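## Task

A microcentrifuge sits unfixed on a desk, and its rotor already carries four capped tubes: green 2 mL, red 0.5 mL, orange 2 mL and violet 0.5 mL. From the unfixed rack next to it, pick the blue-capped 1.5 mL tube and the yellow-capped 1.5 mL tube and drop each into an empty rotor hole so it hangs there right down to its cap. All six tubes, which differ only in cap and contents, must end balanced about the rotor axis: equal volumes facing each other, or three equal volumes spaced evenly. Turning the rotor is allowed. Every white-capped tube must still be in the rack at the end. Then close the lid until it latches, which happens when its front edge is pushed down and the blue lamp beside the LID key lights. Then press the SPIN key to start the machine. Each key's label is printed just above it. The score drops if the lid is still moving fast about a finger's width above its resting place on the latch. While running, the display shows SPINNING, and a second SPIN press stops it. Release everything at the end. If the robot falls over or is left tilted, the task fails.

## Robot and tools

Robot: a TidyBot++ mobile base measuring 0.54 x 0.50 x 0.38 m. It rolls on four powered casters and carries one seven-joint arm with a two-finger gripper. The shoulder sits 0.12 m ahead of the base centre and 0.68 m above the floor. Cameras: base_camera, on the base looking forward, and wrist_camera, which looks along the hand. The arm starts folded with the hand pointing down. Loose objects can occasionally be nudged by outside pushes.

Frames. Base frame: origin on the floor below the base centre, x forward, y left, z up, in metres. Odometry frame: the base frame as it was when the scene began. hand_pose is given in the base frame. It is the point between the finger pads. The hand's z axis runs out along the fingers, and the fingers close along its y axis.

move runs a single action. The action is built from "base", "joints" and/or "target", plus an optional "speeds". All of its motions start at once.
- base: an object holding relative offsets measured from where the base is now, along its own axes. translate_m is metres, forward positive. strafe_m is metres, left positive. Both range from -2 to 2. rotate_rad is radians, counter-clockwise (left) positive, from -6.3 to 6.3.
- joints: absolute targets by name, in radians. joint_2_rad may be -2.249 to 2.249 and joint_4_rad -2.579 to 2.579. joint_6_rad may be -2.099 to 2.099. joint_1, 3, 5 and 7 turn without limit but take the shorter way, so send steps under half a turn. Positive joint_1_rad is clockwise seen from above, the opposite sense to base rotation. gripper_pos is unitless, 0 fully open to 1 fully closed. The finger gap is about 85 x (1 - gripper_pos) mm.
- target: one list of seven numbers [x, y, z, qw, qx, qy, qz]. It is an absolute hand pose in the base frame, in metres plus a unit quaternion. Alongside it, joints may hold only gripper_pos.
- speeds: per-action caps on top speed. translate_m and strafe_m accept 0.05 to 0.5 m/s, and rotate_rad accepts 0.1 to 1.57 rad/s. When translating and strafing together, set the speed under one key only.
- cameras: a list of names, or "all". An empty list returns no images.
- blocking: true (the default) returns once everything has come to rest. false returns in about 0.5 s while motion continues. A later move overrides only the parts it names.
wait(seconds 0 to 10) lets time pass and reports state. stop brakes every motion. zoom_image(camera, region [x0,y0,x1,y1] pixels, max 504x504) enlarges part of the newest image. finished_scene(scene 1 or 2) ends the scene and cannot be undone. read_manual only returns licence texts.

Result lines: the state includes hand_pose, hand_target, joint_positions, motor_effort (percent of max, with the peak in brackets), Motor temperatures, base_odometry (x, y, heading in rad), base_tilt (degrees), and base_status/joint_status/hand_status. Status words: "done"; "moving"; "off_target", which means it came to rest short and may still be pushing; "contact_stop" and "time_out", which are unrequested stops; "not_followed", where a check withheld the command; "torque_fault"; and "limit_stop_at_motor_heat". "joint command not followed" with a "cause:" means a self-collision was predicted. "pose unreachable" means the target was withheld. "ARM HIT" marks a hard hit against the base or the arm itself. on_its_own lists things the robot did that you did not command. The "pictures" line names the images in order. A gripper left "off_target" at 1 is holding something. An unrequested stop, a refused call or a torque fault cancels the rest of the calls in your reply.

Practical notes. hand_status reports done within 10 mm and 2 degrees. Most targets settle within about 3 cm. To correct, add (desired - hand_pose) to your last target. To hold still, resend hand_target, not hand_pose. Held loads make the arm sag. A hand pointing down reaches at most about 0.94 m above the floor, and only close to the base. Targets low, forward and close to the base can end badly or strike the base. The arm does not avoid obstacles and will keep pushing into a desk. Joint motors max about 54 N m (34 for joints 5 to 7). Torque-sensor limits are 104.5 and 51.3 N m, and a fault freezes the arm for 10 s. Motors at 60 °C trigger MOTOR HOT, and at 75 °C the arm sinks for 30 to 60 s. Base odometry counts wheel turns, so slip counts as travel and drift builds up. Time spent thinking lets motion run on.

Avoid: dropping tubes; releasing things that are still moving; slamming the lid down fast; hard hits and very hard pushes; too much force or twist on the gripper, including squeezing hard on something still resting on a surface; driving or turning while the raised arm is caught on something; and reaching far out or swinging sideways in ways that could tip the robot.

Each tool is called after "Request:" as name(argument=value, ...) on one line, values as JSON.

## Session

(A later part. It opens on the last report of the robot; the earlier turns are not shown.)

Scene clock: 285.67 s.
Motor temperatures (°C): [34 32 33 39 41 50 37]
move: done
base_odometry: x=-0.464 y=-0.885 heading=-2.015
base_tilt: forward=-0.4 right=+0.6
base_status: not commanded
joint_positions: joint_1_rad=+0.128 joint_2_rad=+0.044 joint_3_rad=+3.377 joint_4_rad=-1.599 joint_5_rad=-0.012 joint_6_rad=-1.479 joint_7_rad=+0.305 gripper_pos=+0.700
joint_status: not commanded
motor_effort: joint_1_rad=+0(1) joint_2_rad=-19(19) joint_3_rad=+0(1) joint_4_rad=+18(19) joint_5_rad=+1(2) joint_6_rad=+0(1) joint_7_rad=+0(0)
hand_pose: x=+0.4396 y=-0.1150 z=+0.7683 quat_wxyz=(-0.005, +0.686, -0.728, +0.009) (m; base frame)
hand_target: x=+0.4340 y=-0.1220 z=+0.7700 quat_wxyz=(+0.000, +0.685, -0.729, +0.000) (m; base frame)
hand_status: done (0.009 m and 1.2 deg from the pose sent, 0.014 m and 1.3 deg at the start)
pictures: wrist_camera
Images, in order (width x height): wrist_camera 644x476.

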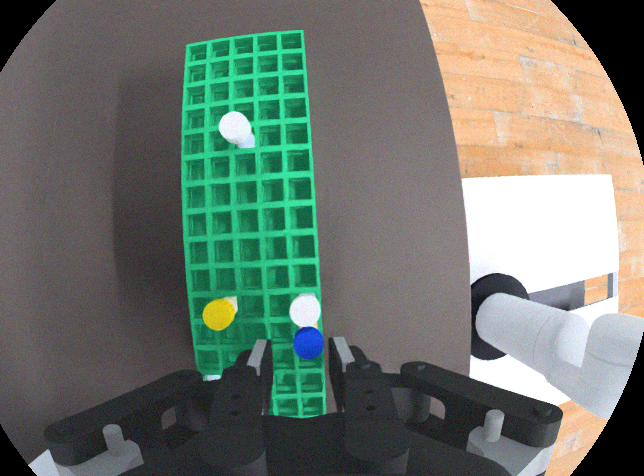

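Request:
move(target=[0.426, -0.123, 0.765, 0, 0.685, -0.7285, 0], cameras=["wrist_camera"])

Request:
zoom_image(camera="wrist_camera", region=[200, 260, 380, 400])

Scene clock: 294.10 s.
Motor temperatures (°C): [34 32 33 39 41 50 37]
move: off_target
base_odometry: x=-0.464 y=-0.885 heading=-2.015
base_tilt: forward=-0.4 right=+0.5
base_status: not commanded
joint_positions: joint_1_rad=+0.142 joint_2_rad=+0.041 joint_3_rad=+3.377 joint_4_rad=-1.606 joint_5_rad=-0.012 joint_6_rad=-1.479 joint_7_rad=+0.305 gripper_pos=+0.700
joint_status: not commanded
motor_effort: joint_1_rad=+0(1) joint_2_rad=-19(19) joint_3_rad=+0(1) joint_4_rad=+18(19) joint_5_rad=+1(1) joint_6_rad=+0(1) joint_7_rad=+0(0)
hand_pose: x=+0.4358 y=-0.1188 z=+0.7673 quat_wxyz=(-0.005, +0.681, -0.733, +0.007) (m; base frame)
hand_target: x=+0.4260 y=-0.1230 z=+0.7650 quat_wxyz=(+0.000, +0.685, -0.729, +0.000) (m; base frame)
hand_status: off_target (0.011 m and 1.2 deg from the pose sent, 0.016 m and 1.2 deg at the start)
pictures: wrist_camera
Images, in order (width x height): wrist_camera 644x476.

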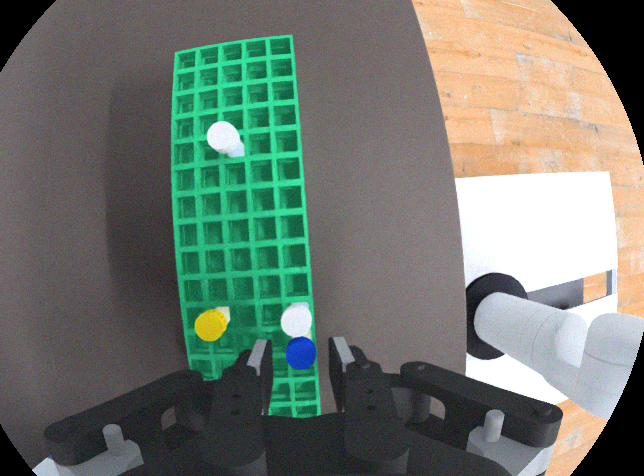

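Scaled by 2.800.

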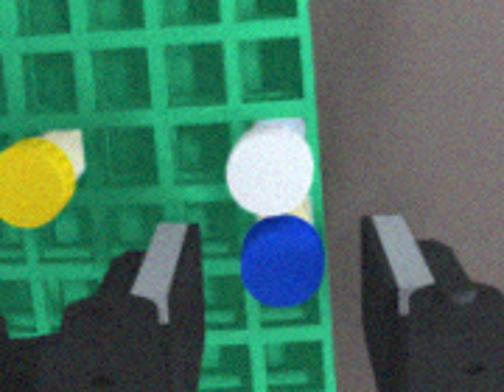

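Request:
move(target=[0.426, -0.109, 0.765, 0, 0.685, -0.7285, 0], cameras=["wrist_camera"])

Request:
zoom_image(camera="wrist_camera", region=[200, 260, 380, 400])

Scene clock: 301.43 s.
Motor temperatures (°C): [34 32 33 39 41 50 37]
move: off_target
base_odometry: x=-0.464 y=-0.885 heading=-2.015
base_tilt: forward=-0.4 right=+0.5
base_status: not commanded
joint_positions: joint_1_rad=+0.142 joint_2_rad=+0.035 joint_3_rad=+3.359 joint_4_rad=-1.607 joint_5_rad=-0.012 joint_6_rad=-1.479 joint_7_rad=+0.300 gripper_pos=+0.700
joint_status: not commanded
motor_effort: joint_1_rad=+0(1) joint_2_rad=-18(19) joint_3_rad=+0(1) joint_4_rad=+18(19) joint_5_rad=+1(1) joint_6_rad=+0(1) joint_7_rad=+0(0)
hand_pose: x=+0.4367 y=-0.1129 z=+0.7687 quat_wxyz=(-0.007, +0.685, -0.728, +0.008) (m; base frame)
hand_target: x=+0.4260 y=-0.1090 z=+0.7650 quat_wxyz=(+0.000, +0.685, -0.729, +0.000) (m; base frame)
hand_status: off_target (0.012 m and 1.2 deg from the pose sent, 0.014 m and 1.2 deg at the start)
pictures: wrist_camera
Images, in order (width x height): wrist_camera 644x476.

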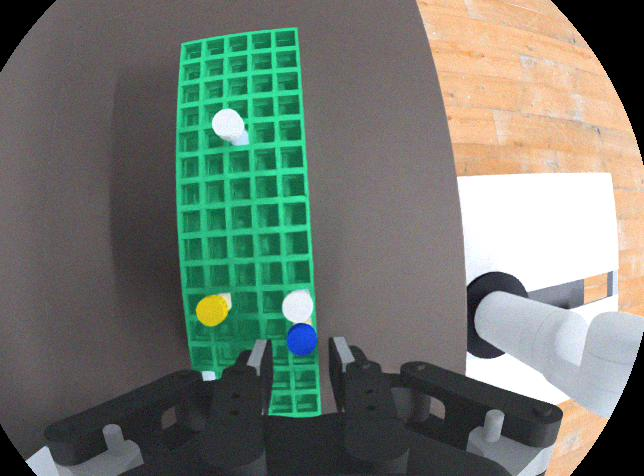

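Scaled by 2.800.

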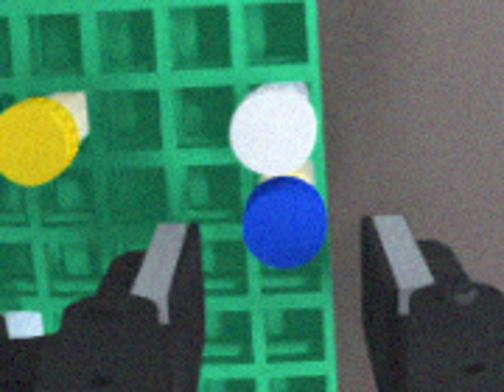

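Request:
move(joints={"gripper_pos": 0.88}, cameras=["wrist_camera"])

Request:
zoom_image(camera="wrist_camera", region=[200, 260, 380, 400])

Scene clock: 307.23 s.
Motor temperatures (°C): [34 32 33 39 41 50 37]
move: done
base_odometry: x=-0.464 y=-0.885 heading=-2.015
base_tilt: forward=-0.4 right=+0.5
base_status: not commanded
joint_positions: joint_1_rad=+0.142 joint_2_rad=+0.035 joint_3_rad=+3.359 joint_4_rad=-1.607 joint_5_rad=-0.012 joint_6_rad=-1.479 joint_7_rad=+0.300 gripper_pos=+0.880
joint_status: all done
motor_effort: joint_1_rad=+0(0) joint_2_rad=-18(18) joint_3_rad=+0(1) joint_4_rad=+18(19) joint_5_rad=+1(1) joint_6_rad=+0(0) joint_7_rad=+0(0)
hand_pose: x=+0.4367 y=-0.1129 z=+0.7687 quat_wxyz=(-0.007, +0.685, -0.728, +0.008) (m; base frame)
hand_target: x=+0.4260 y=-0.1090 z=+0.7650 quat_wxyz=(+0.000, +0.685, -0.729, +0.000) (m; base frame)
hand_status: not commanded
pictures: wrist_camera
Images, in order (width x height): wrist_camera 644x476.

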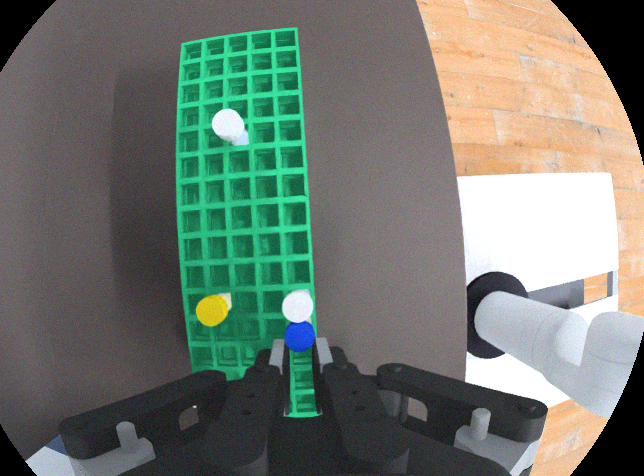

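Scaled by 2.800.

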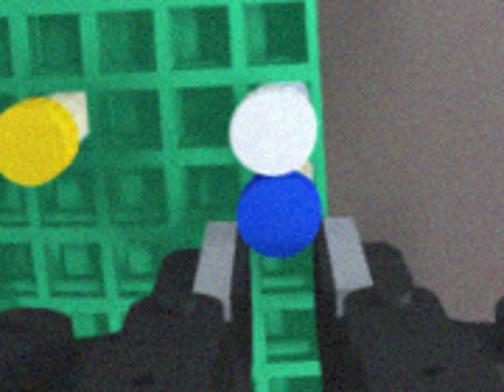

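Request:
move(joints={"gripper_pos": 0.7}, cameras=[])

Request:
move(target=[0.426, -0.1235, 0.765, 0, 0.685, -0.7285, 0], cameras=["wrist_camera"])

Request:
zoom_image(camera="wrist_camera", region=[200, 260, 380, 400])

Scene clock: 318.73 s.
Motor temperatures (°C): [34 32 33 39 41 50 37]
move: done
base_odometry: x=-0.464 y=-0.885 heading=-2.015
base_tilt: forward=-0.4 right=+0.5
base_status: not commanded
joint_positions: joint_1_rad=+0.142 joint_2_rad=+0.035 joint_3_rad=+3.359 joint_4_rad=-1.607 joint_5_rad=-0.012 joint_6_rad=-1.479 joint_7_rad=+0.300 gripper_pos=+0.700
joint_status: all done
motor_effort: joint_1_rad=+0(0) joint_2_rad=-18(19) joint_3_rad=+0(0) joint_4_rad=+18(19) joint_5_rad=+1(1) joint_6_rad=+0(1) joint_7_rad=+0(0)
hand_pose: x=+0.4367 y=-0.1129 z=+0.7687 quat_wxyz=(-0.007, +0.685, -0.728, +0.008) (m; base frame)
hand_target: x=+0.4260 y=-0.1090 z=+0.7650 quat_wxyz=(+0.000, +0.685, -0.729, +0.000) (m; base frame)
hand_status: not commanded
pictures: none
No camera images: "cameras" was empty.

Scene clock: 319.37 s.
Motor temperatures (°C): [34 32 33 39 41 50 37]
move: done
base_odometry: x=-0.464 y=-0.885 heading=-2.015
base_tilt: forward=-0.4 right=+0.5
base_status: not commanded
joint_positions: joint_1_rad=+0.147 joint_2_rad=+0.035 joint_3_rad=+3.375 joint_4_rad=-1.607 joint_5_rad=-0.012 joint_6_rad=-1.479 joint_7_rad=+0.314 gripper_pos=+0.700
joint_status: not commanded
motor_effort: joint_1_rad=+0(1) joint_2_rad=-18(19) joint_3_rad=+1(1) joint_4_rad=+18(19) joint_5_rad=+0(1) joint_6_rad=+0(1) joint_7_rad=+0(0)
hand_pose: x=+0.4344 y=-0.1196 z=+0.7687 quat_wxyz=(-0.006, +0.683, -0.731, +0.009) (m; base frame)
hand_target: x=+0.4260 y=-0.1235 z=+0.7650 quat_wxyz=(+0.000, +0.685, -0.729, +0.000) (m; base frame)
hand_status: done (0.010 m and 1.3 deg from the pose sent, 0.016 m and 1.2 deg at the start)
pictures: wrist_camera
Images, in order (width x height): wrist_camera 644x476.

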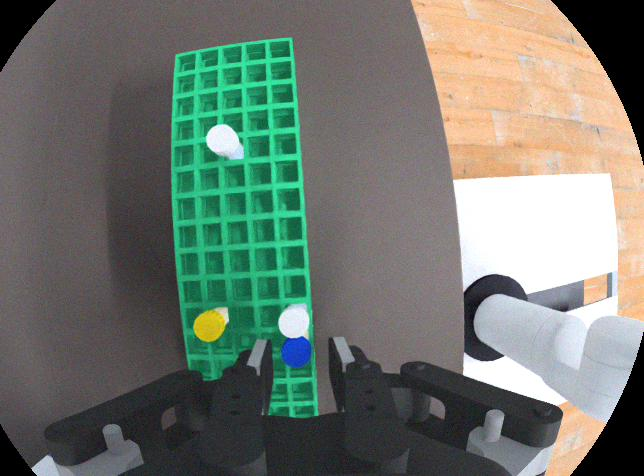

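Scaled by 2.800.

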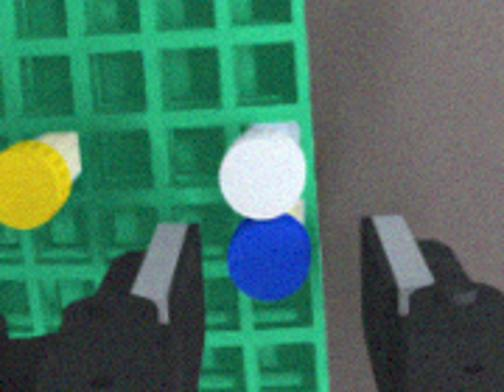

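Request:
move(joints={"gripper_pos": 0.86}, cameras=["wrist_camera"])

Request:
zoom_image(camera="wrist_camera", region=[200, 260, 380, 400])

Scene clock: 334.43 s.
Motor temperatures (°C): [34 32 33 39 41 50 37]
move: done
base_odometry: x=-0.464 y=-0.885 heading=-2.015
base_tilt: forward=-0.4 right=+0.6
base_status: not commanded
joint_positions: joint_1_rad=+0.147 joint_2_rad=+0.035 joint_3_rad=+3.375 joint_4_rad=-1.607 joint_5_rad=-0.012 joint_6_rad=-1.479 joint_7_rad=+0.314 gripper_pos=+0.860
joint_status: all done
motor_effort: joint_1_rad=+0(0) joint_2_rad=-18(19) joint_3_rad=+0(0) joint_4_rad=+18(18) joint_5_rad=+1(1) joint_6_rad=-1(1) joint_7_rad=+0(0)
hand_pose: x=+0.4344 y=-0.1196 z=+0.7687 quat_wxyz=(-0.006, +0.683, -0.731, +0.009) (m; base frame)
hand_target: x=+0.4260 y=-0.1235 z=+0.7650 quat_wxyz=(+0.000, +0.685, -0.729, +0.000) (m; base frame)
hand_status: not commanded
pictures: wrist_camera
Images, in order (width x height): wrist_camera 644x476.

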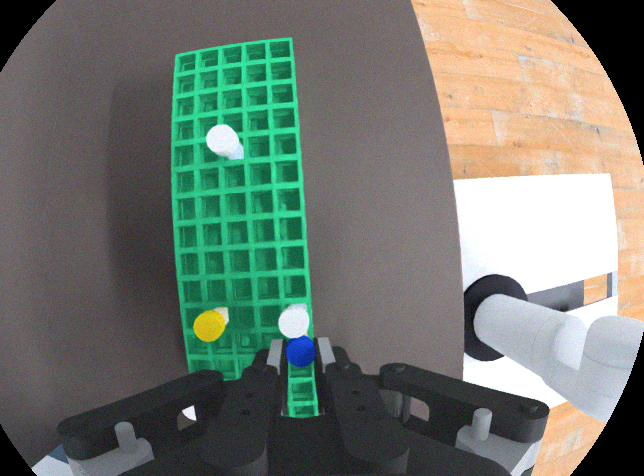

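Scaled by 2.800.

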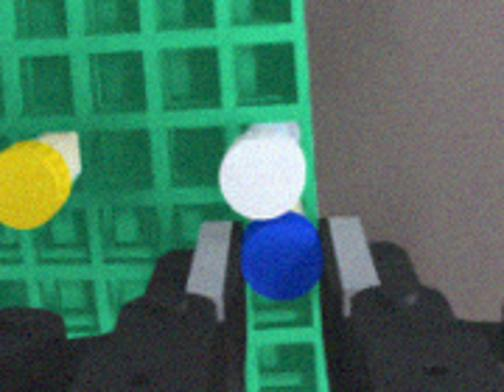

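Request:
move(joints={"gripper_pos": 0.95}, cameras=["wrist_camera"])

Request:
zoom_image(camera="wrist_camera", region=[200, 260, 380, 400])

Scene clock: 340.60 s.
Motor temperatures (°C): [34 32 33 39 41 50 37]
move: off_target
base_odometry: x=-0.464 y=-0.885 heading=-2.015
base_tilt: forward=-0.4 right=+0.5
base_status: not commanded
joint_positions: joint_1_rad=+0.147 joint_2_rad=+0.035 joint_3_rad=+3.375 joint_4_rad=-1.607 joint_5_rad=-0.012 joint_6_rad=-1.479 joint_7_rad=+0.314 gripper_pos=+0.916
joint_status: gripper_pos off_target (ended at +0.916, target +0.950)
motor_effort: joint_1_rad=+0(1) joint_2_rad=-17(18) joint_3_rad=+1(1) joint_4_rad=+17(18) joint_5_rad=+1(1) joint_6_rad=-1(1) joint_7_rad=+0(0)
hand_pose: x=+0.4344 y=-0.1196 z=+0.7687 quat_wxyz=(-0.006, +0.683, -0.731, +0.009) (m; base frame)
hand_target: x=+0.4260 y=-0.1235 z=+0.7650 quat_wxyz=(+0.000, +0.685, -0.729, +0.000) (m; base frame)
hand_status: not commanded
pictures: wrist_camera
Images, in order (width x height): wrist_camera 644x476.

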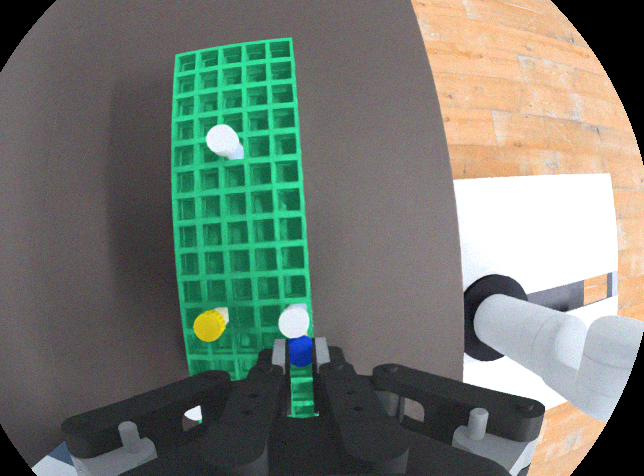

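Scaled by 2.800.

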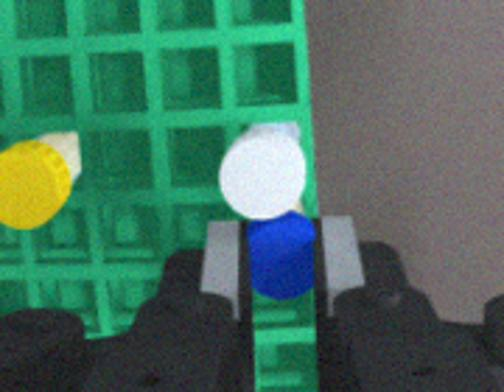

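Request:
move(target=[0.426, -0.1235, 0.80, 0, 0.685, -0.7285, 0], cameras=["wrist_camera"])

Request:
move(target=[0.40, -0.1, 0.87, 0, 0.685, -0.7285, 0], cameras=["wrist_camera"])

Request:
zoom_image(camera="wrist_camera", region=[200, 260, 380, 400])

Scene clock: 357.17 s.
Motor temperatures (°C): [34 32 32 39 41 49 37]
move: off_target
base_odometry: x=-0.464 y=-0.885 heading=-2.015
base_tilt: forward=-0.4 right=+0.5
base_status: not commanded
joint_positions: joint_1_rad=+0.147 joint_2_rad=+0.035 joint_3_rad=+3.375 joint_4_rad=-1.524 joint_5_rad=-0.012 joint_6_rad=-1.555 joint_7_rad=+0.314 gripper_pos=+0.916
joint_status: not commanded
motor_effort: joint_1_rad=+0(0) joint_2_rad=-18(19) joint_3_rad=+0(1) joint_4_rad=+18(19) joint_5_rad=+1(1) joint_6_rad=+0(1) joint_7_rad=+0(0)
hand_pose: x=+0.4371 y=-0.1205 z=+0.7948 quat_wxyz=(-0.008, +0.683, -0.730, +0.012) (m; base frame)
hand_target: x=+0.4260 y=-0.1235 z=+0.8000 quat_wxyz=(+0.000, +0.685, -0.729, +0.000) (m; base frame)
hand_status: off_target (0.013 m and 1.6 deg from the pose sent, 0.033 m and 1.3 deg at the start)
pictures: wrist_camera
Images, in order (width x height): wrist_camera 644x476.

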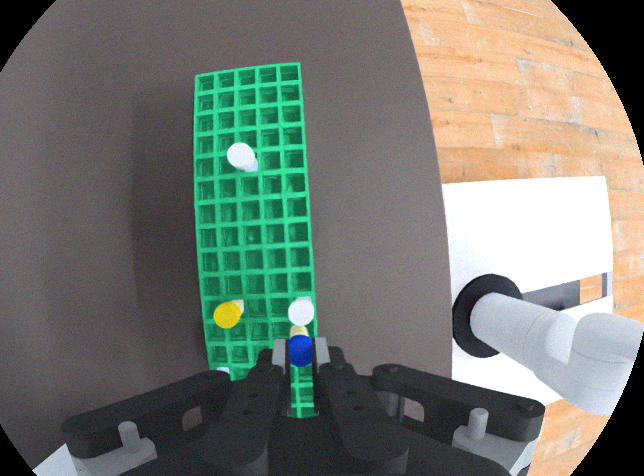

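Scene clock: 358.30 s.
Motor temperatures (°C): [34 32 32 39 41 49 37]
move: off_target
base_odometry: x=-0.464 y=-0.885 heading=-2.015
base_tilt: forward=-0.4 right=+0.5
base_status: not commanded
joint_positions: joint_1_rad=+0.147 joint_2_rad=-0.016 joint_3_rad=+3.334 joint_4_rad=-1.353 joint_5_rad=-0.012 joint_6_rad=-1.774 joint_7_rad=+0.314 gripper_pos=+0.916
joint_status: not commanded
motor_effort: joint_1_rad=+0(1) joint_2_rad=-16(20) joint_3_rad=+0(1) joint_4_rad=+18(19) joint_5_rad=+1(1) joint_6_rad=+0(1) joint_7_rad=+0(0)
hand_pose: x=+0.4137 y=-0.0992 z=+0.8641 quat_wxyz=(-0.013, +0.699, -0.715, +0.010) (m; base frame)
hand_target: x=+0.4000 y=-0.1000 z=+0.8700 quat_wxyz=(+0.000, +0.685, -0.729, +0.000) (m; base frame)
hand_status: off_target (0.015 m and 2.9 deg from the pose sent, 0.086 m and 1.6 deg at the start)
pictures: wrist_camera
Images, in order (width x height): wrist_camera 644x476.

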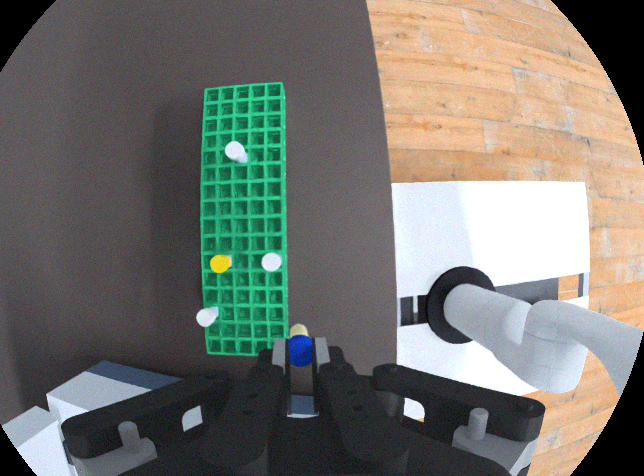

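Scaled by 2.800.

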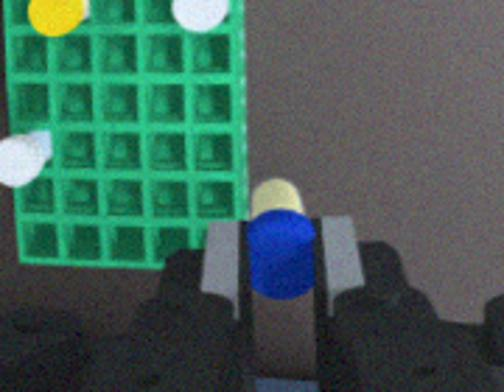

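Request:
move(target=[0.44, 0.06, 0.93, 0, 0.94, 0, 0.342], cameras=["wrist_camera"])

Request:
zoom_image(camera="wrist_camera", region=[200, 200, 400, 390])

Scene clock: 393.87 s.
Motor temperatures (°C): [33 32 32 39 41 49 37]
move: off_target
base_odometry: x=-0.464 y=-0.885 heading=-2.015
base_tilt: forward=-0.4 right=+0.5
base_status: not commanded
joint_positions: joint_1_rad=+0.052 joint_2_rad=-0.405 joint_3_rad=+2.949 joint_4_rad=-1.612 joint_5_rad=-0.012 joint_6_rad=-1.258 joint_7_rad=+1.337 gripper_pos=+0.916
joint_status: not commanded
motor_effort: joint_1_rad=+0(1) joint_2_rad=-3(18) joint_3_rad=+1(3) joint_4_rad=+21(21) joint_5_rad=+1(2) joint_6_rad=+5(6) joint_7_rad=+0(0)
hand_pose: x=+0.4360 y=+0.0645 z=+0.9337 quat_wxyz=(-0.030, +0.943, -0.039, +0.329) (m; base frame)
hand_target: x=+0.4400 y=+0.0600 z=+0.9300 quat_wxyz=(+0.000, +0.940, +0.000, +0.342) (m; base frame)
hand_status: off_target (0.007 m and 5.8 deg from the pose sent, 0.174 m and 97.4 deg at the start)
pictures: wrist_camera
Images, in order (width x height): wrist_camera 644x476.

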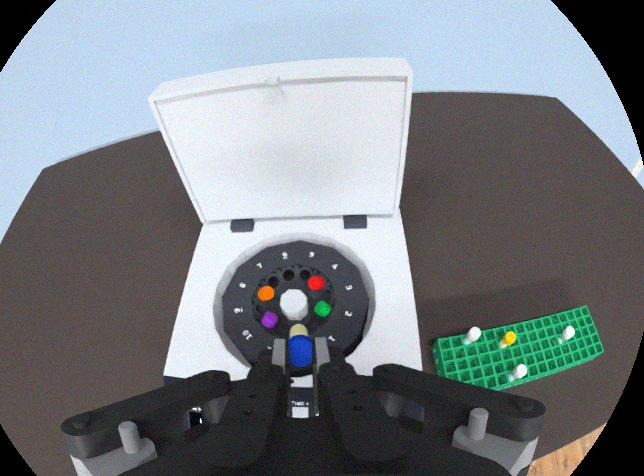

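Scaled by 2.520.

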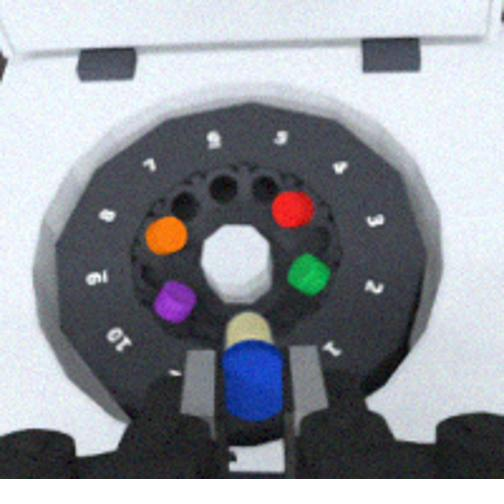

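Request:
zoom_image(camera="wrist_camera", region=[245, 258, 345, 345])

Scaled by 5.040.

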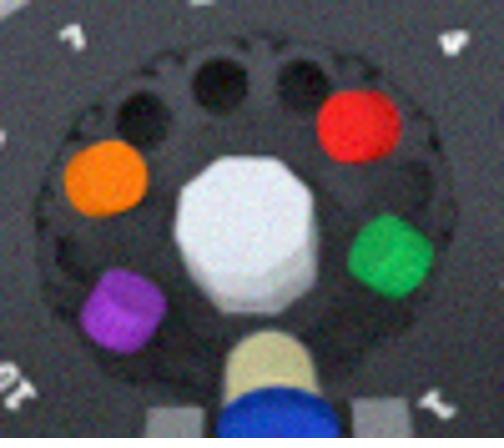

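Request:
move(target=[0.49, 0.08, 0.895, -0.0105, 0.9531, 0.0333, 0.3005], cameras=["wrist_camera"])

Request:
zoom_image(camera="wrist_camera", region=[220, 250, 380, 390])

Scene clock: 426.07 s.
Motor temperatures (°C): [33 32 32 39 41 49 37]
move: off_target
base_odometry: x=-0.464 y=-0.885 heading=-2.015
base_tilt: forward=-0.4 right=+0.5
base_status: not commanded
joint_positions: joint_1_rad=-0.024 joint_2_rad=-0.259 joint_3_rad=+2.949 joint_4_rad=-1.613 joint_5_rad=-0.005 joint_6_rad=-1.205 joint_7_rad=+1.344 gripper_pos=+0.916
joint_status: not commanded
motor_effort: joint_1_rad=+0(1) joint_2_rad=-9(12) joint_3_rad=+1(2) joint_4_rad=+21(22) joint_5_rad=+1(1) joint_6_rad=+5(6) joint_7_rad=+0(0)
hand_pose: x=+0.4772 y=+0.0907 z=+0.8939 quat_wxyz=(-0.042, +0.958, +0.000, +0.283) (m; base frame)
hand_target: x=+0.4900 y=+0.0800 z=+0.8950 quat_wxyz=(-0.011, +0.953, +0.033, +0.301) (m; base frame)
hand_status: off_target (0.017 m and 5.7 deg from the pose sent, 0.068 m and 9.2 deg at the start)
pictures: wrist_camera
Images, in order (width x height): wrist_camera 644x476.

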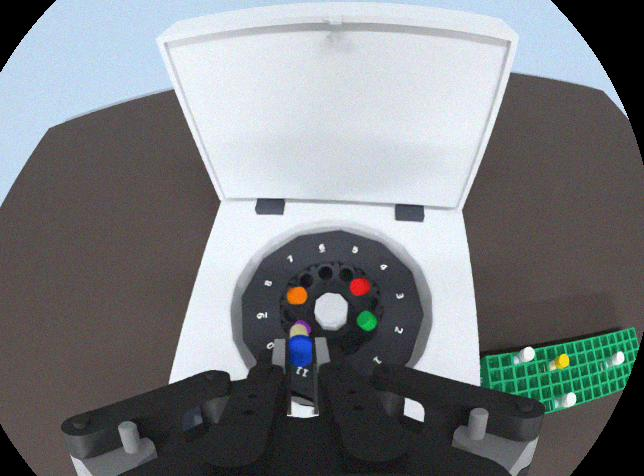

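Scaled by 3.150.

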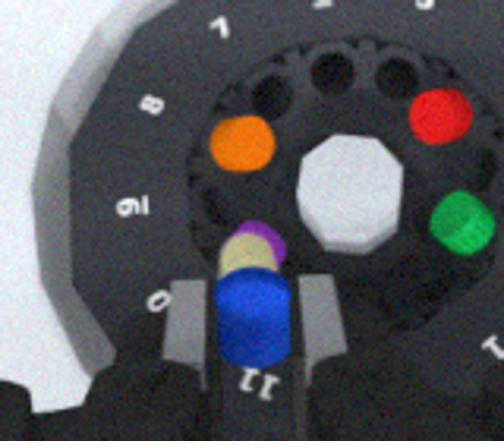

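Request:
move(target=[0.527, 0.072, 0.872, 0.021, 0.945, 0.066, 0.318], cameras=["wrist_camera"])

Request:
zoom_image(camera="wrist_camera", region=[220, 250, 380, 390])

Scene clock: 445.10 s.
Motor temperatures (°C): [33 32 32 39 41 49 37]
move: off_target
base_odometry: x=-0.464 y=-0.885 heading=-2.015
base_tilt: forward=-0.4 right=+0.5
base_status: not commanded
joint_positions: joint_1_rad=-0.040 joint_2_rad=-0.209 joint_3_rad=+2.949 joint_4_rad=-1.653 joint_5_rad=+0.073 joint_6_rad=-1.061 joint_7_rad=+1.376 gripper_pos=+0.916
joint_status: not commanded
motor_effort: joint_1_rad=+0(1) joint_2_rad=-12(14) joint_3_rad=+1(2) joint_4_rad=+21(23) joint_5_rad=+1(2) joint_6_rad=+5(6) joint_7_rad=+0(0)
hand_pose: x=+0.5187 y=+0.0824 z=+0.8818 quat_wxyz=(-0.012, +0.949, +0.029, +0.315) (m; base frame)
hand_target: x=+0.5270 y=+0.0720 z=+0.8720 quat_wxyz=(+0.021, +0.945, +0.066, +0.318) (m; base frame)
hand_status: off_target (0.017 m and 5.7 deg from the pose sent, 0.058 m and 11.3 deg at the start)
pictures: wrist_camera
Images, in order (width x height): wrist_camera 644x476.

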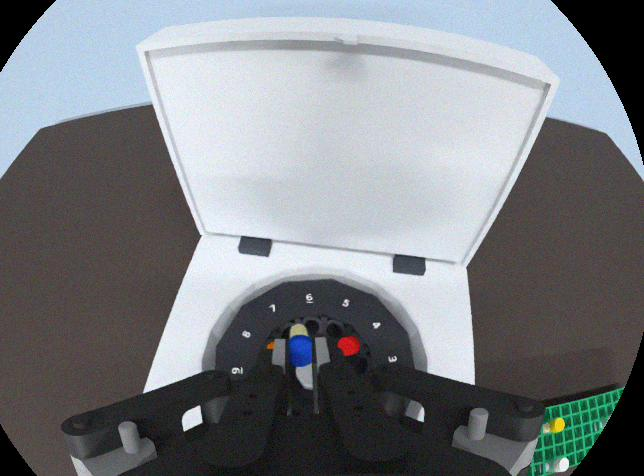

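Scaled by 3.150.

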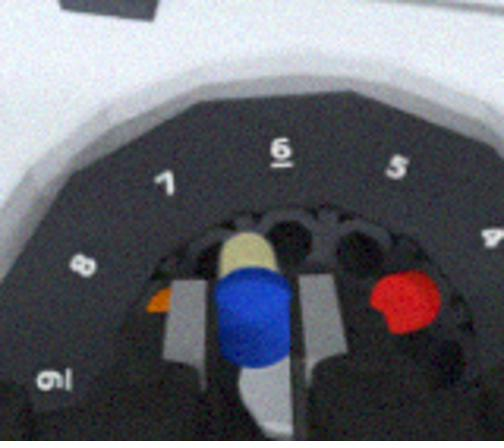

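Request:
move(target=[0.537, 0.064, 0.845, 0.021, 0.945, 0.066, 0.318], cameras=["wrist_camera"])

Request:
zoom_image(camera="wrist_camera", region=[220, 250, 380, 390])

Scene clock: 474.57 s.
Motor temperatures (°C): [33 32 32 39 41 49 37]
move: off_target
base_odometry: x=-0.464 y=-0.885 heading=-2.015
base_tilt: forward=-0.4 right=+0.5
base_status: not commanded
joint_positions: joint_1_rad=-0.040 joint_2_rad=-0.198 joint_3_rad=+2.967 joint_4_rad=-1.729 joint_5_rad=+0.073 joint_6_rad=-0.971 joint_7_rad=+1.392 gripper_pos=+0.916
joint_status: not commanded
motor_effort: joint_1_rad=+0(1) joint_2_rad=-12(13) joint_3_rad=+1(1) joint_4_rad=+22(22) joint_5_rad=+1(2) joint_6_rad=+5(6) joint_7_rad=+0(1)
hand_pose: x=+0.5279 y=+0.0760 z=+0.8568 quat_wxyz=(-0.010, +0.948, +0.031, +0.317) (m; base frame)
hand_target: x=+0.5370 y=+0.0640 z=+0.8450 quat_wxyz=(+0.021, +0.945, +0.066, +0.318) (m; base frame)
hand_status: off_target (0.019 m and 5.4 deg from the pose sent, 0.045 m and 5.7 deg at the start)
pictures: wrist_camera
Images, in order (width x height): wrist_camera 644x476.

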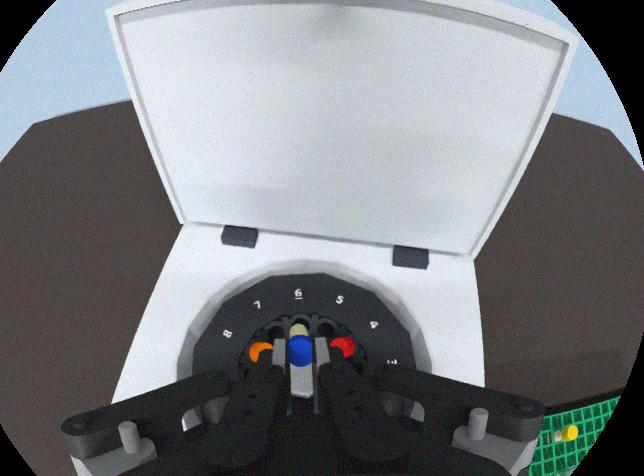

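Scaled by 3.150.

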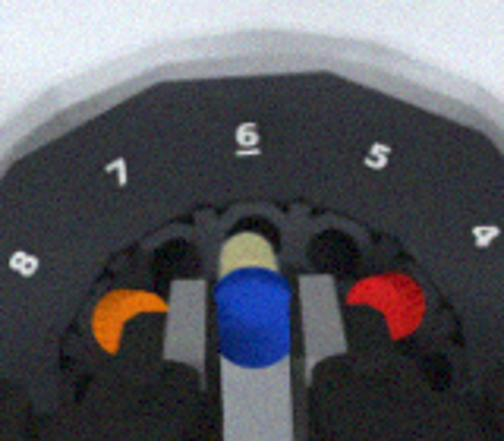

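Request:
move(target=[0.544, 0.062, 0.8276, 0.021, 0.945, 0.066, 0.318], cameras=["wrist_camera"])

Request:
zoom_image(camera="wrist_camera", region=[220, 250, 380, 390])

Scene clock: 490.17 s.
Motor temperatures (°C): [33 32 32 39 40 49 37]
move: off_target
base_odometry: x=-0.464 y=-0.885 heading=-2.015
base_tilt: forward=-0.4 right=+0.5
base_status: not commanded
joint_positions: joint_1_rad=-0.041 joint_2_rad=-0.183 joint_3_rad=+2.974 joint_4_rad=-1.771 joint_5_rad=+0.076 joint_6_rad=-0.908 joint_7_rad=+1.393 gripper_pos=+0.916
joint_status: not commanded
motor_effort: joint_1_rad=+0(0) joint_2_rad=-13(14) joint_3_rad=+1(1) joint_4_rad=+21(22) joint_5_rad=+1(2) joint_6_rad=+5(6) joint_7_rad=+0(0)
hand_pose: x=+0.5362 y=+0.0744 z=+0.8411 quat_wxyz=(-0.011, +0.947, +0.031, +0.319) (m; base frame)
hand_target: x=+0.5440 y=+0.0620 z=+0.8276 quat_wxyz=(+0.021, +0.945, +0.066, +0.318) (m; base frame)
hand_status: off_target (0.020 m and 5.4 deg from the pose sent, 0.036 m and 5.4 deg at the start)
pictures: wrist_camera
Images, in order (width x height): wrist_camera 644x476.

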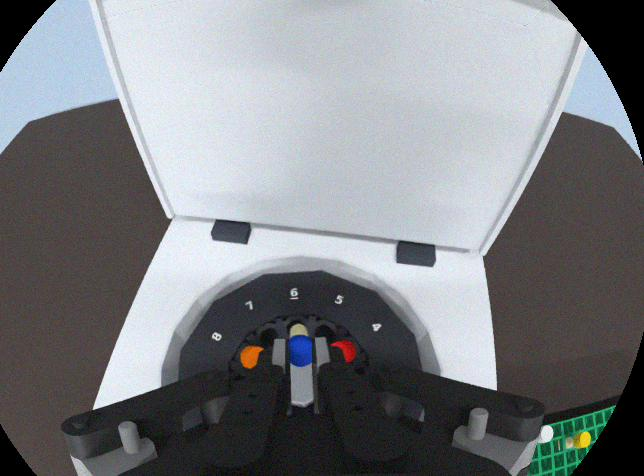

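Scaled by 3.150.

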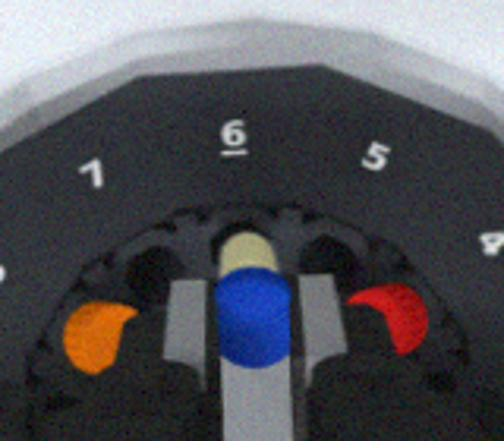

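Request:
move(target=[0.551, 0.062, 0.8152, 0.021, 0.945, 0.066, 0.318], cameras=["wrist_camera"])

Request:
zoom_image(camera="wrist_camera", region=[220, 250, 380, 390])

Scene clock: 500.83 s.
Motor temperatures (°C): [33 32 32 39 40 49 37]
move: off_target
base_odometry: x=-0.464 y=-0.885 heading=-2.015
base_tilt: forward=-0.4 right=+0.5
base_status: not commanded
joint_positions: joint_1_rad=-0.047 joint_2_rad=-0.167 joint_3_rad=+2.978 joint_4_rad=-1.798 joint_5_rad=+0.085 joint_6_rad=-0.863 joint_7_rad=+1.393 gripper_pos=+0.916
joint_status: not commanded
motor_effort: joint_1_rad=+0(1) joint_2_rad=-14(15) joint_3_rad=+0(1) joint_4_rad=+21(23) joint_5_rad=+1(2) joint_6_rad=+5(7) joint_7_rad=+0(0)
hand_pose: x=+0.5428 y=+0.0747 z=+0.8297 quat_wxyz=(-0.010, +0.946, +0.035, +0.321) (m; base frame)
hand_target: x=+0.5510 y=+0.0620 z=+0.8152 quat_wxyz=(+0.021, +0.945, +0.066, +0.318) (m; base frame)
hand_status: off_target (0.021 m and 5.0 deg from the pose sent, 0.032 m and 5.4 deg at the start)
pictures: wrist_camera
Images, in order (width x height): wrist_camera 644x476.

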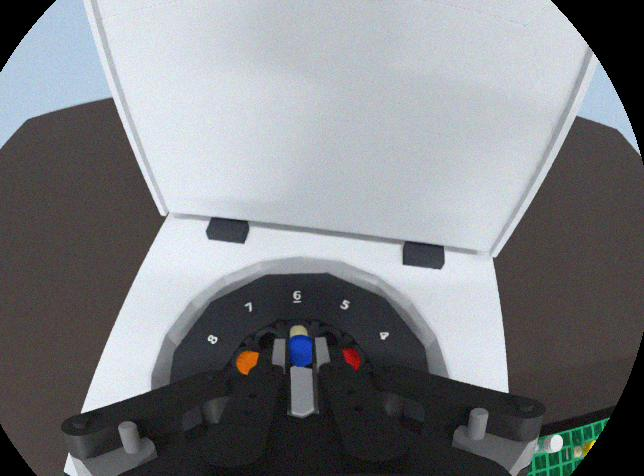

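Scaled by 3.150.

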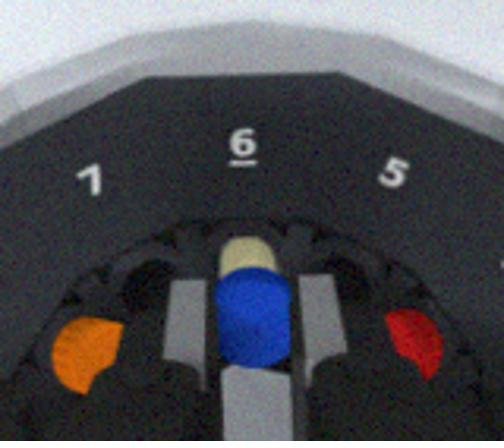

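Request:
move(target=[0.557, 0.062, 0.8065, 0.021, 0.945, 0.066, 0.318], cameras=["wrist_camera"])

Request:
zoom_image(camera="wrist_camera", region=[220, 250, 380, 390])

Scene clock: 510.33 s.
Motor temperatures (°C): [33 32 32 39 40 49 37]
move: off_target
base_odometry: x=-0.464 y=-0.885 heading=-2.015
base_tilt: forward=-0.4 right=+0.5
base_status: not commanded
joint_positions: joint_1_rad=-0.053 joint_2_rad=-0.157 joint_3_rad=+2.982 joint_4_rad=-1.809 joint_5_rad=+0.092 joint_6_rad=-0.837 joint_7_rad=+1.393 gripper_pos=+0.916
joint_status: not commanded
motor_effort: joint_1_rad=+0(1) joint_2_rad=-10(13) joint_3_rad=+1(2) joint_4_rad=+21(22) joint_5_rad=+2(2) joint_6_rad=+8(8) joint_7_rad=+0(0)
hand_pose: x=+0.5480 y=+0.0752 z=+0.8251 quat_wxyz=(-0.009, +0.945, +0.038, +0.324) (m; base frame)
hand_target: x=+0.5570 y=+0.0620 z=+0.8065 quat_wxyz=(+0.021, +0.945, +0.066, +0.318) (m; base frame)
hand_status: off_target (0.025 m and 4.7 deg from the pose sent, 0.030 m and 5.0 deg at the start)
pictures: wrist_camera
Images, in order (width x height): wrist_camera 644x476.

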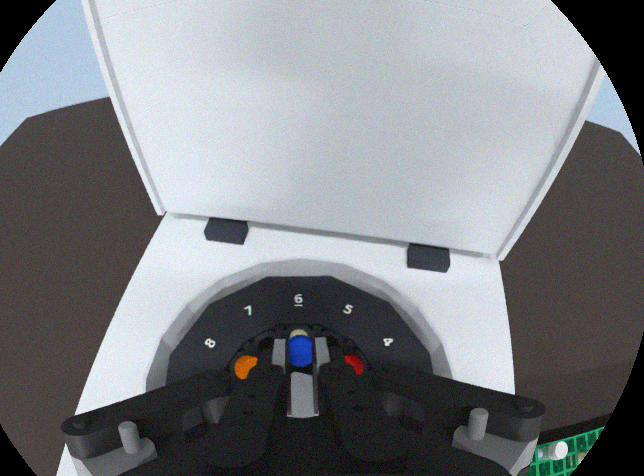

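Scaled by 3.150.

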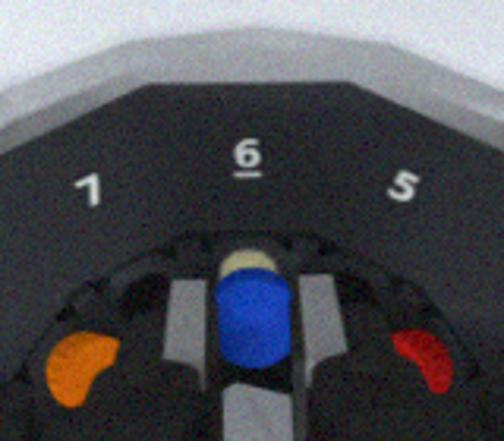

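Request:
move(target=[0.5595, 0.062, 0.8043, 0.021, 0.930, 0.066, 0.361], cameras=["wrist_camera"])

Request:
zoom_image(camera="wrist_camera", region=[220, 250, 380, 390])

Scene clock: 524.60 s.
Motor temperatures (°C): [33 32 32 39 40 49 37]
move: off_target
base_odometry: x=-0.464 y=-0.885 heading=-2.015
base_tilt: forward=-0.4 right=+0.6
base_status: not commanded
joint_positions: joint_1_rad=-0.048 joint_2_rad=-0.198 joint_3_rad=+2.974 joint_4_rad=-1.894 joint_5_rad=+0.111 joint_6_rad=-0.713 joint_7_rad=+1.393 gripper_pos=+0.916
joint_status: not commanded
motor_effort: joint_1_rad=+0(1) joint_2_rad=-4(10) joint_3_rad=+2(2) joint_4_rad=+20(21) joint_5_rad=+2(2) joint_6_rad=+10(10) joint_7_rad=+0(1)
hand_pose: x=+0.5486 y=+0.0758 z=+0.8239 quat_wxyz=(-0.006, +0.931, +0.048, +0.362) (m; base frame)
hand_target: x=+0.5595 y=+0.0620 z=+0.8043 quat_wxyz=(+0.021, +0.930, +0.066, +0.361) (m; base frame)
hand_status: off_target (0.026 m and 3.7 deg from the pose sent, 0.027 m and 6.6 deg at the start)
pictures: wrist_camera
Images, in order (width x height): wrist_camera 644x476.

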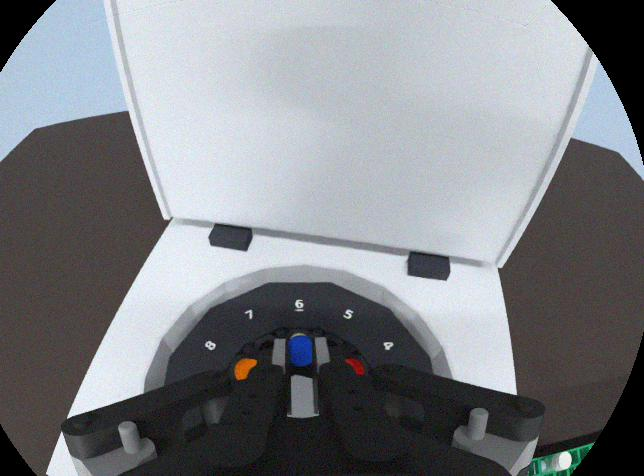

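Scaled by 3.150.

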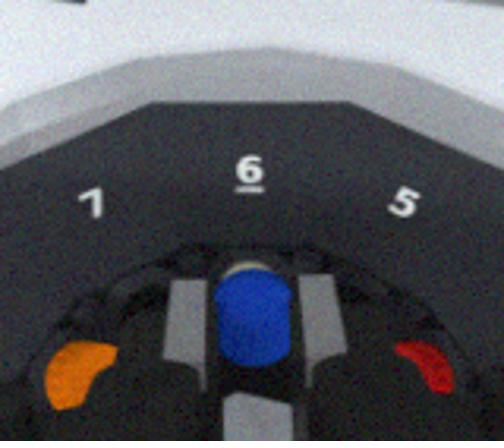

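Request:
move(target=[0.5575, 0.062, 0.8083, 0.021, 0.930, 0.066, 0.361], cameras=[])

Request:
move(joints={"gripper_pos": 0.78}, cameras=["wrist_camera"])

Request:
zoom_image(camera="wrist_camera", region=[220, 250, 380, 390])

Scene clock: 532.43 s.
Motor temperatures (°C): [33 32 32 39 40 49 37]
move: off_target
base_odometry: x=-0.464 y=-0.885 heading=-2.015
base_tilt: forward=-0.4 right=+0.5
base_status: not commanded
joint_positions: joint_1_rad=-0.048 joint_2_rad=-0.199 joint_3_rad=+2.974 joint_4_rad=-1.895 joint_5_rad=+0.111 joint_6_rad=-0.712 joint_7_rad=+1.393 gripper_pos=+0.916
joint_status: not commanded
motor_effort: joint_1_rad=+1(1) joint_2_rad=-5(6) joint_3_rad=+2(2) joint_4_rad=+22(22) joint_5_rad=+2(3) joint_6_rad=+10(11) joint_7_rad=+0(1)
hand_pose: x=+0.5486 y=+0.0758 z=+0.8240 quat_wxyz=(-0.006, +0.931, +0.048, +0.362) (m; base frame)
hand_target: x=+0.5575 y=+0.0620 z=+0.8083 quat_wxyz=(+0.021, +0.930, +0.066, +0.361) (m; base frame)
hand_status: off_target (0.023 m and 3.7 deg from the pose sent, 0.023 m and 3.7 deg at the start)
pictures: none
No camera images: "cameras" was empty.

Scene clock: 533.10 s.
Motor temperatures (°C): [33 32 32 39 40 49 37]
move: done
base_odometry: x=-0.464 y=-0.885 heading=-2.015
base_tilt: forward=-0.4 right=+0.5
base_status: not commanded
joint_positions: joint_1_rad=-0.045 joint_2_rad=-0.186 joint_3_rad=+2.971 joint_4_rad=-1.895 joint_5_rad=+0.114 joint_6_rad=-0.687 joint_7_rad=+1.393 gripper_pos=+0.780
joint_status: all done
motor_effort: joint_1_rad=+1(2) joint_2_rad=-12(13) joint_3_rad=+2(3) joint_4_rad=+21(22) joint_5_rad=+2(3) joint_6_rad=+6(10) joint_7_rad=+0(0)
hand_pose: x=+0.5558 y=+0.0772 z=+0.8233 quat_wxyz=(-0.007, +0.929, +0.049, +0.367) (m; base frame)
hand_target: x=+0.5575 y=+0.0620 z=+0.8083 quat_wxyz=(+0.021, +0.930, +0.066, +0.361) (m; base frame)
hand_status: not commanded
pictures: wrist_camera
Images, in order (width x height): wrist_camera 644x476.

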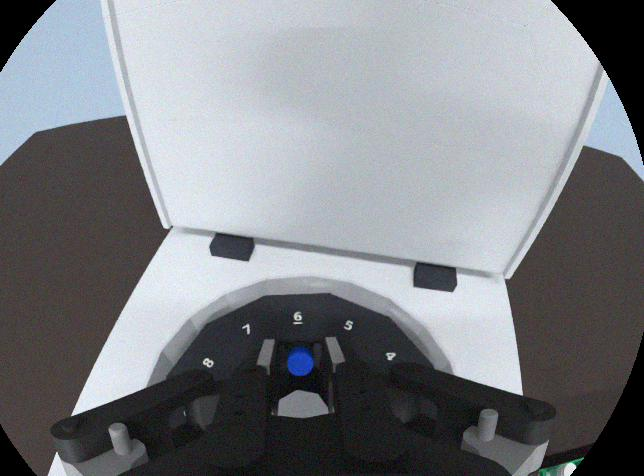

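Scaled by 3.150.

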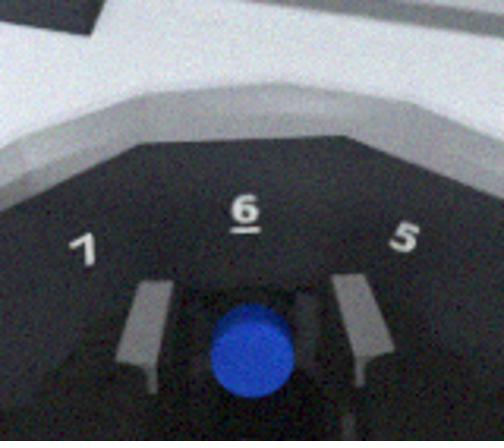

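Request:
move(target=[0.53, 0.062, 0.85, 0.021, 0.930, 0.066, 0.361], cameras=[])

Request:
move(target=[0.49, 0.064, 0.90, 0.021, 0.945, 0.066, 0.318], cameras=["wrist_camera"])

Request:
zoom_image(camera="wrist_camera", region=[240, 250, 380, 370])

Scene clock: 540.77 s.
Motor temperatures (°C): [33 32 32 39 40 49 37]
move: off_target
base_odometry: x=-0.464 y=-0.885 heading=-2.015
base_tilt: forward=-0.4 right=+0.5
base_status: not commanded
joint_positions: joint_1_rad=-0.035 joint_2_rad=-0.247 joint_3_rad=+2.971 joint_4_rad=-1.858 joint_5_rad=+0.114 joint_6_rad=-0.778 joint_7_rad=+1.407 gripper_pos=+0.780
joint_status: not commanded
motor_effort: joint_1_rad=+0(1) joint_2_rad=-11(15) joint_3_rad=+1(2) joint_4_rad=+22(23) joint_5_rad=+1(2) joint_6_rad=+6(6) joint_7_rad=+0(0)
hand_pose: x=+0.5365 y=+0.0683 z=+0.8502 quat_wxyz=(+0.004, +0.927, +0.048, +0.372) (m; base frame)
hand_target: x=+0.5300 y=+0.0620 z=+0.8500 quat_wxyz=(+0.021, +0.930, +0.066, +0.361) (m; base frame)
hand_status: off_target (0.009 m and 3.1 deg from the pose sent, 0.040 m and 3.8 deg at the start)
pictures: none
No camera images: "cameras" was empty.

Scene clock: 542.30 s.
Motor temperatures (°C): [33 32 32 39 40 49 37]
move: off_target
base_odometry: x=-0.464 y=-0.885 heading=-2.015
base_tilt: forward=-0.4 right=+0.5
base_status: not commanded
joint_positions: joint_1_rad=-0.035 joint_2_rad=-0.268 joint_3_rad=+2.971 joint_4_rad=-1.661 joint_5_rad=+0.114 joint_6_rad=-1.082 joint_7_rad=+1.424 gripper_pos=+0.780
joint_status: not commanded
motor_effort: joint_1_rad=+0(1) joint_2_rad=-9(12) joint_3_rad=+1(2) joint_4_rad=+21(23) joint_5_rad=+2(2) joint_6_rad=+5(6) joint_7_rad=+0(0)
hand_pose: x=+0.5041 y=+0.0577 z=+0.8995 quat_wxyz=(+0.020, +0.942, +0.041, +0.333) (m; base frame)
hand_target: x=+0.4900 y=+0.0640 z=+0.9000 quat_wxyz=(+0.021, +0.945, +0.066, +0.318) (m; base frame)
hand_status: off_target (0.015 m and 3.4 deg from the pose sent, 0.068 m and 7.1 deg at the start)
pictures: wrist_camera
Images, in order (width x height): wrist_camera 644x476.

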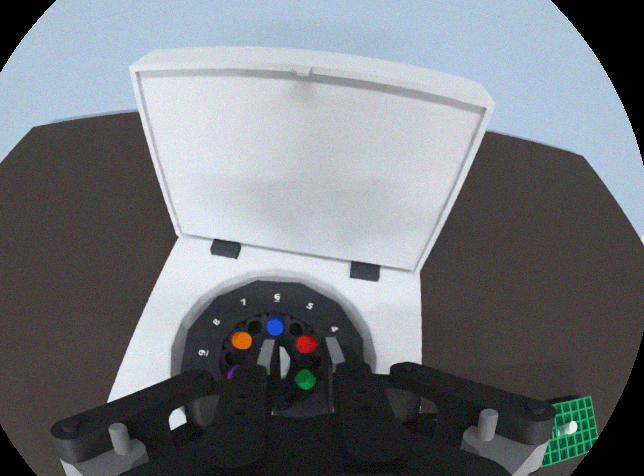

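Scaled by 3.600.

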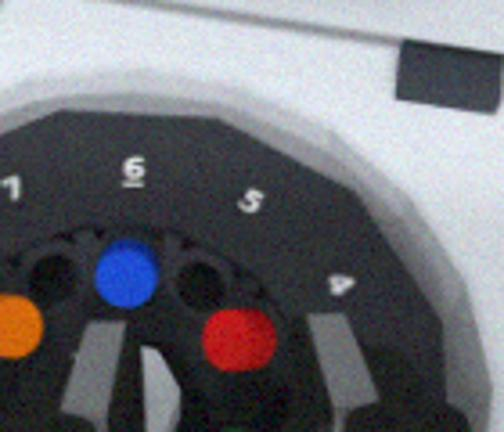

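Request:
move(target=[0.46, 0.075, 0.92, 0.021, 0.999, 0.03, 0.0], joints={"gripper_pos": 0.5}, cameras=["wrist_camera"])

Request:
zoom_image(camera="wrist_camera", region=[240, 120, 400, 260])

Scene clock: 559.67 s.
Motor temperatures (°C): [33 32 32 39 40 49 37]
move: off_target
base_odometry: x=-0.464 y=-0.885 heading=-2.015
base_tilt: forward=-0.4 right=+0.5
base_status: not commanded
joint_positions: joint_1_rad=-0.197 joint_2_rad=+0.138 joint_3_rad=+3.078 joint_4_rad=-0.989 joint_5_rad=+0.112 joint_6_rad=-1.971 joint_7_rad=+1.424 gripper_pos=+0.500
joint_status: all done
motor_effort: joint_1_rad=+0(1) joint_2_rad=-21(22) joint_3_rad=+0(1) joint_4_rad=+17(22) joint_5_rad=+1(2) joint_6_rad=+0(6) joint_7_rad=+0(0)
hand_pose: x=+0.4694 y=+0.0593 z=+0.9242 quat_wxyz=(+0.041, +0.998, +0.034, +0.031) (m; base frame)
hand_target: x=+0.4600 y=+0.0750 z=+0.9200 quat_wxyz=(+0.021, +0.999, +0.030, +0.000) (m; base frame)
hand_status: off_target (0.019 m and 4.3 deg from the pose sent, 0.052 m and 39.0 deg at the start)
pictures: wrist_camera
Images, in order (width x height): wrist_camera 644x476.

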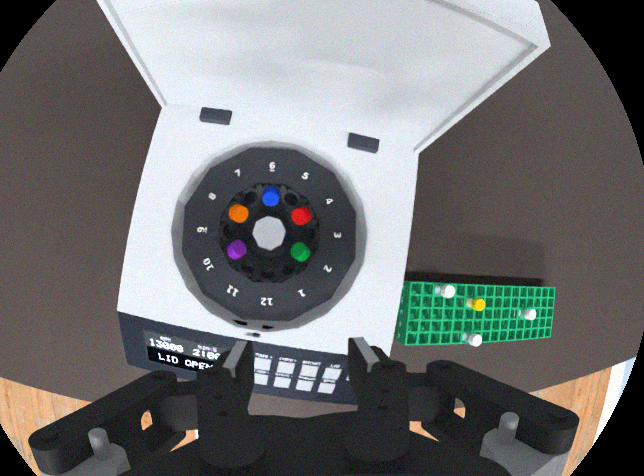

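Scaled by 3.150.

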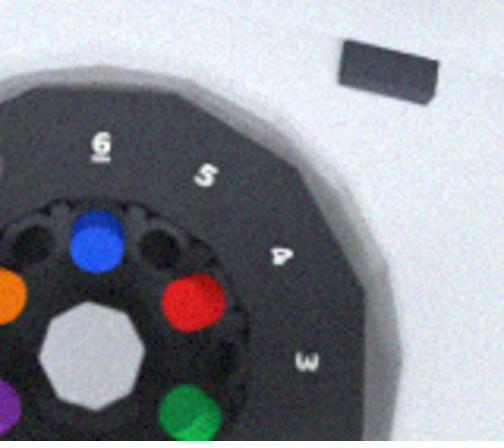

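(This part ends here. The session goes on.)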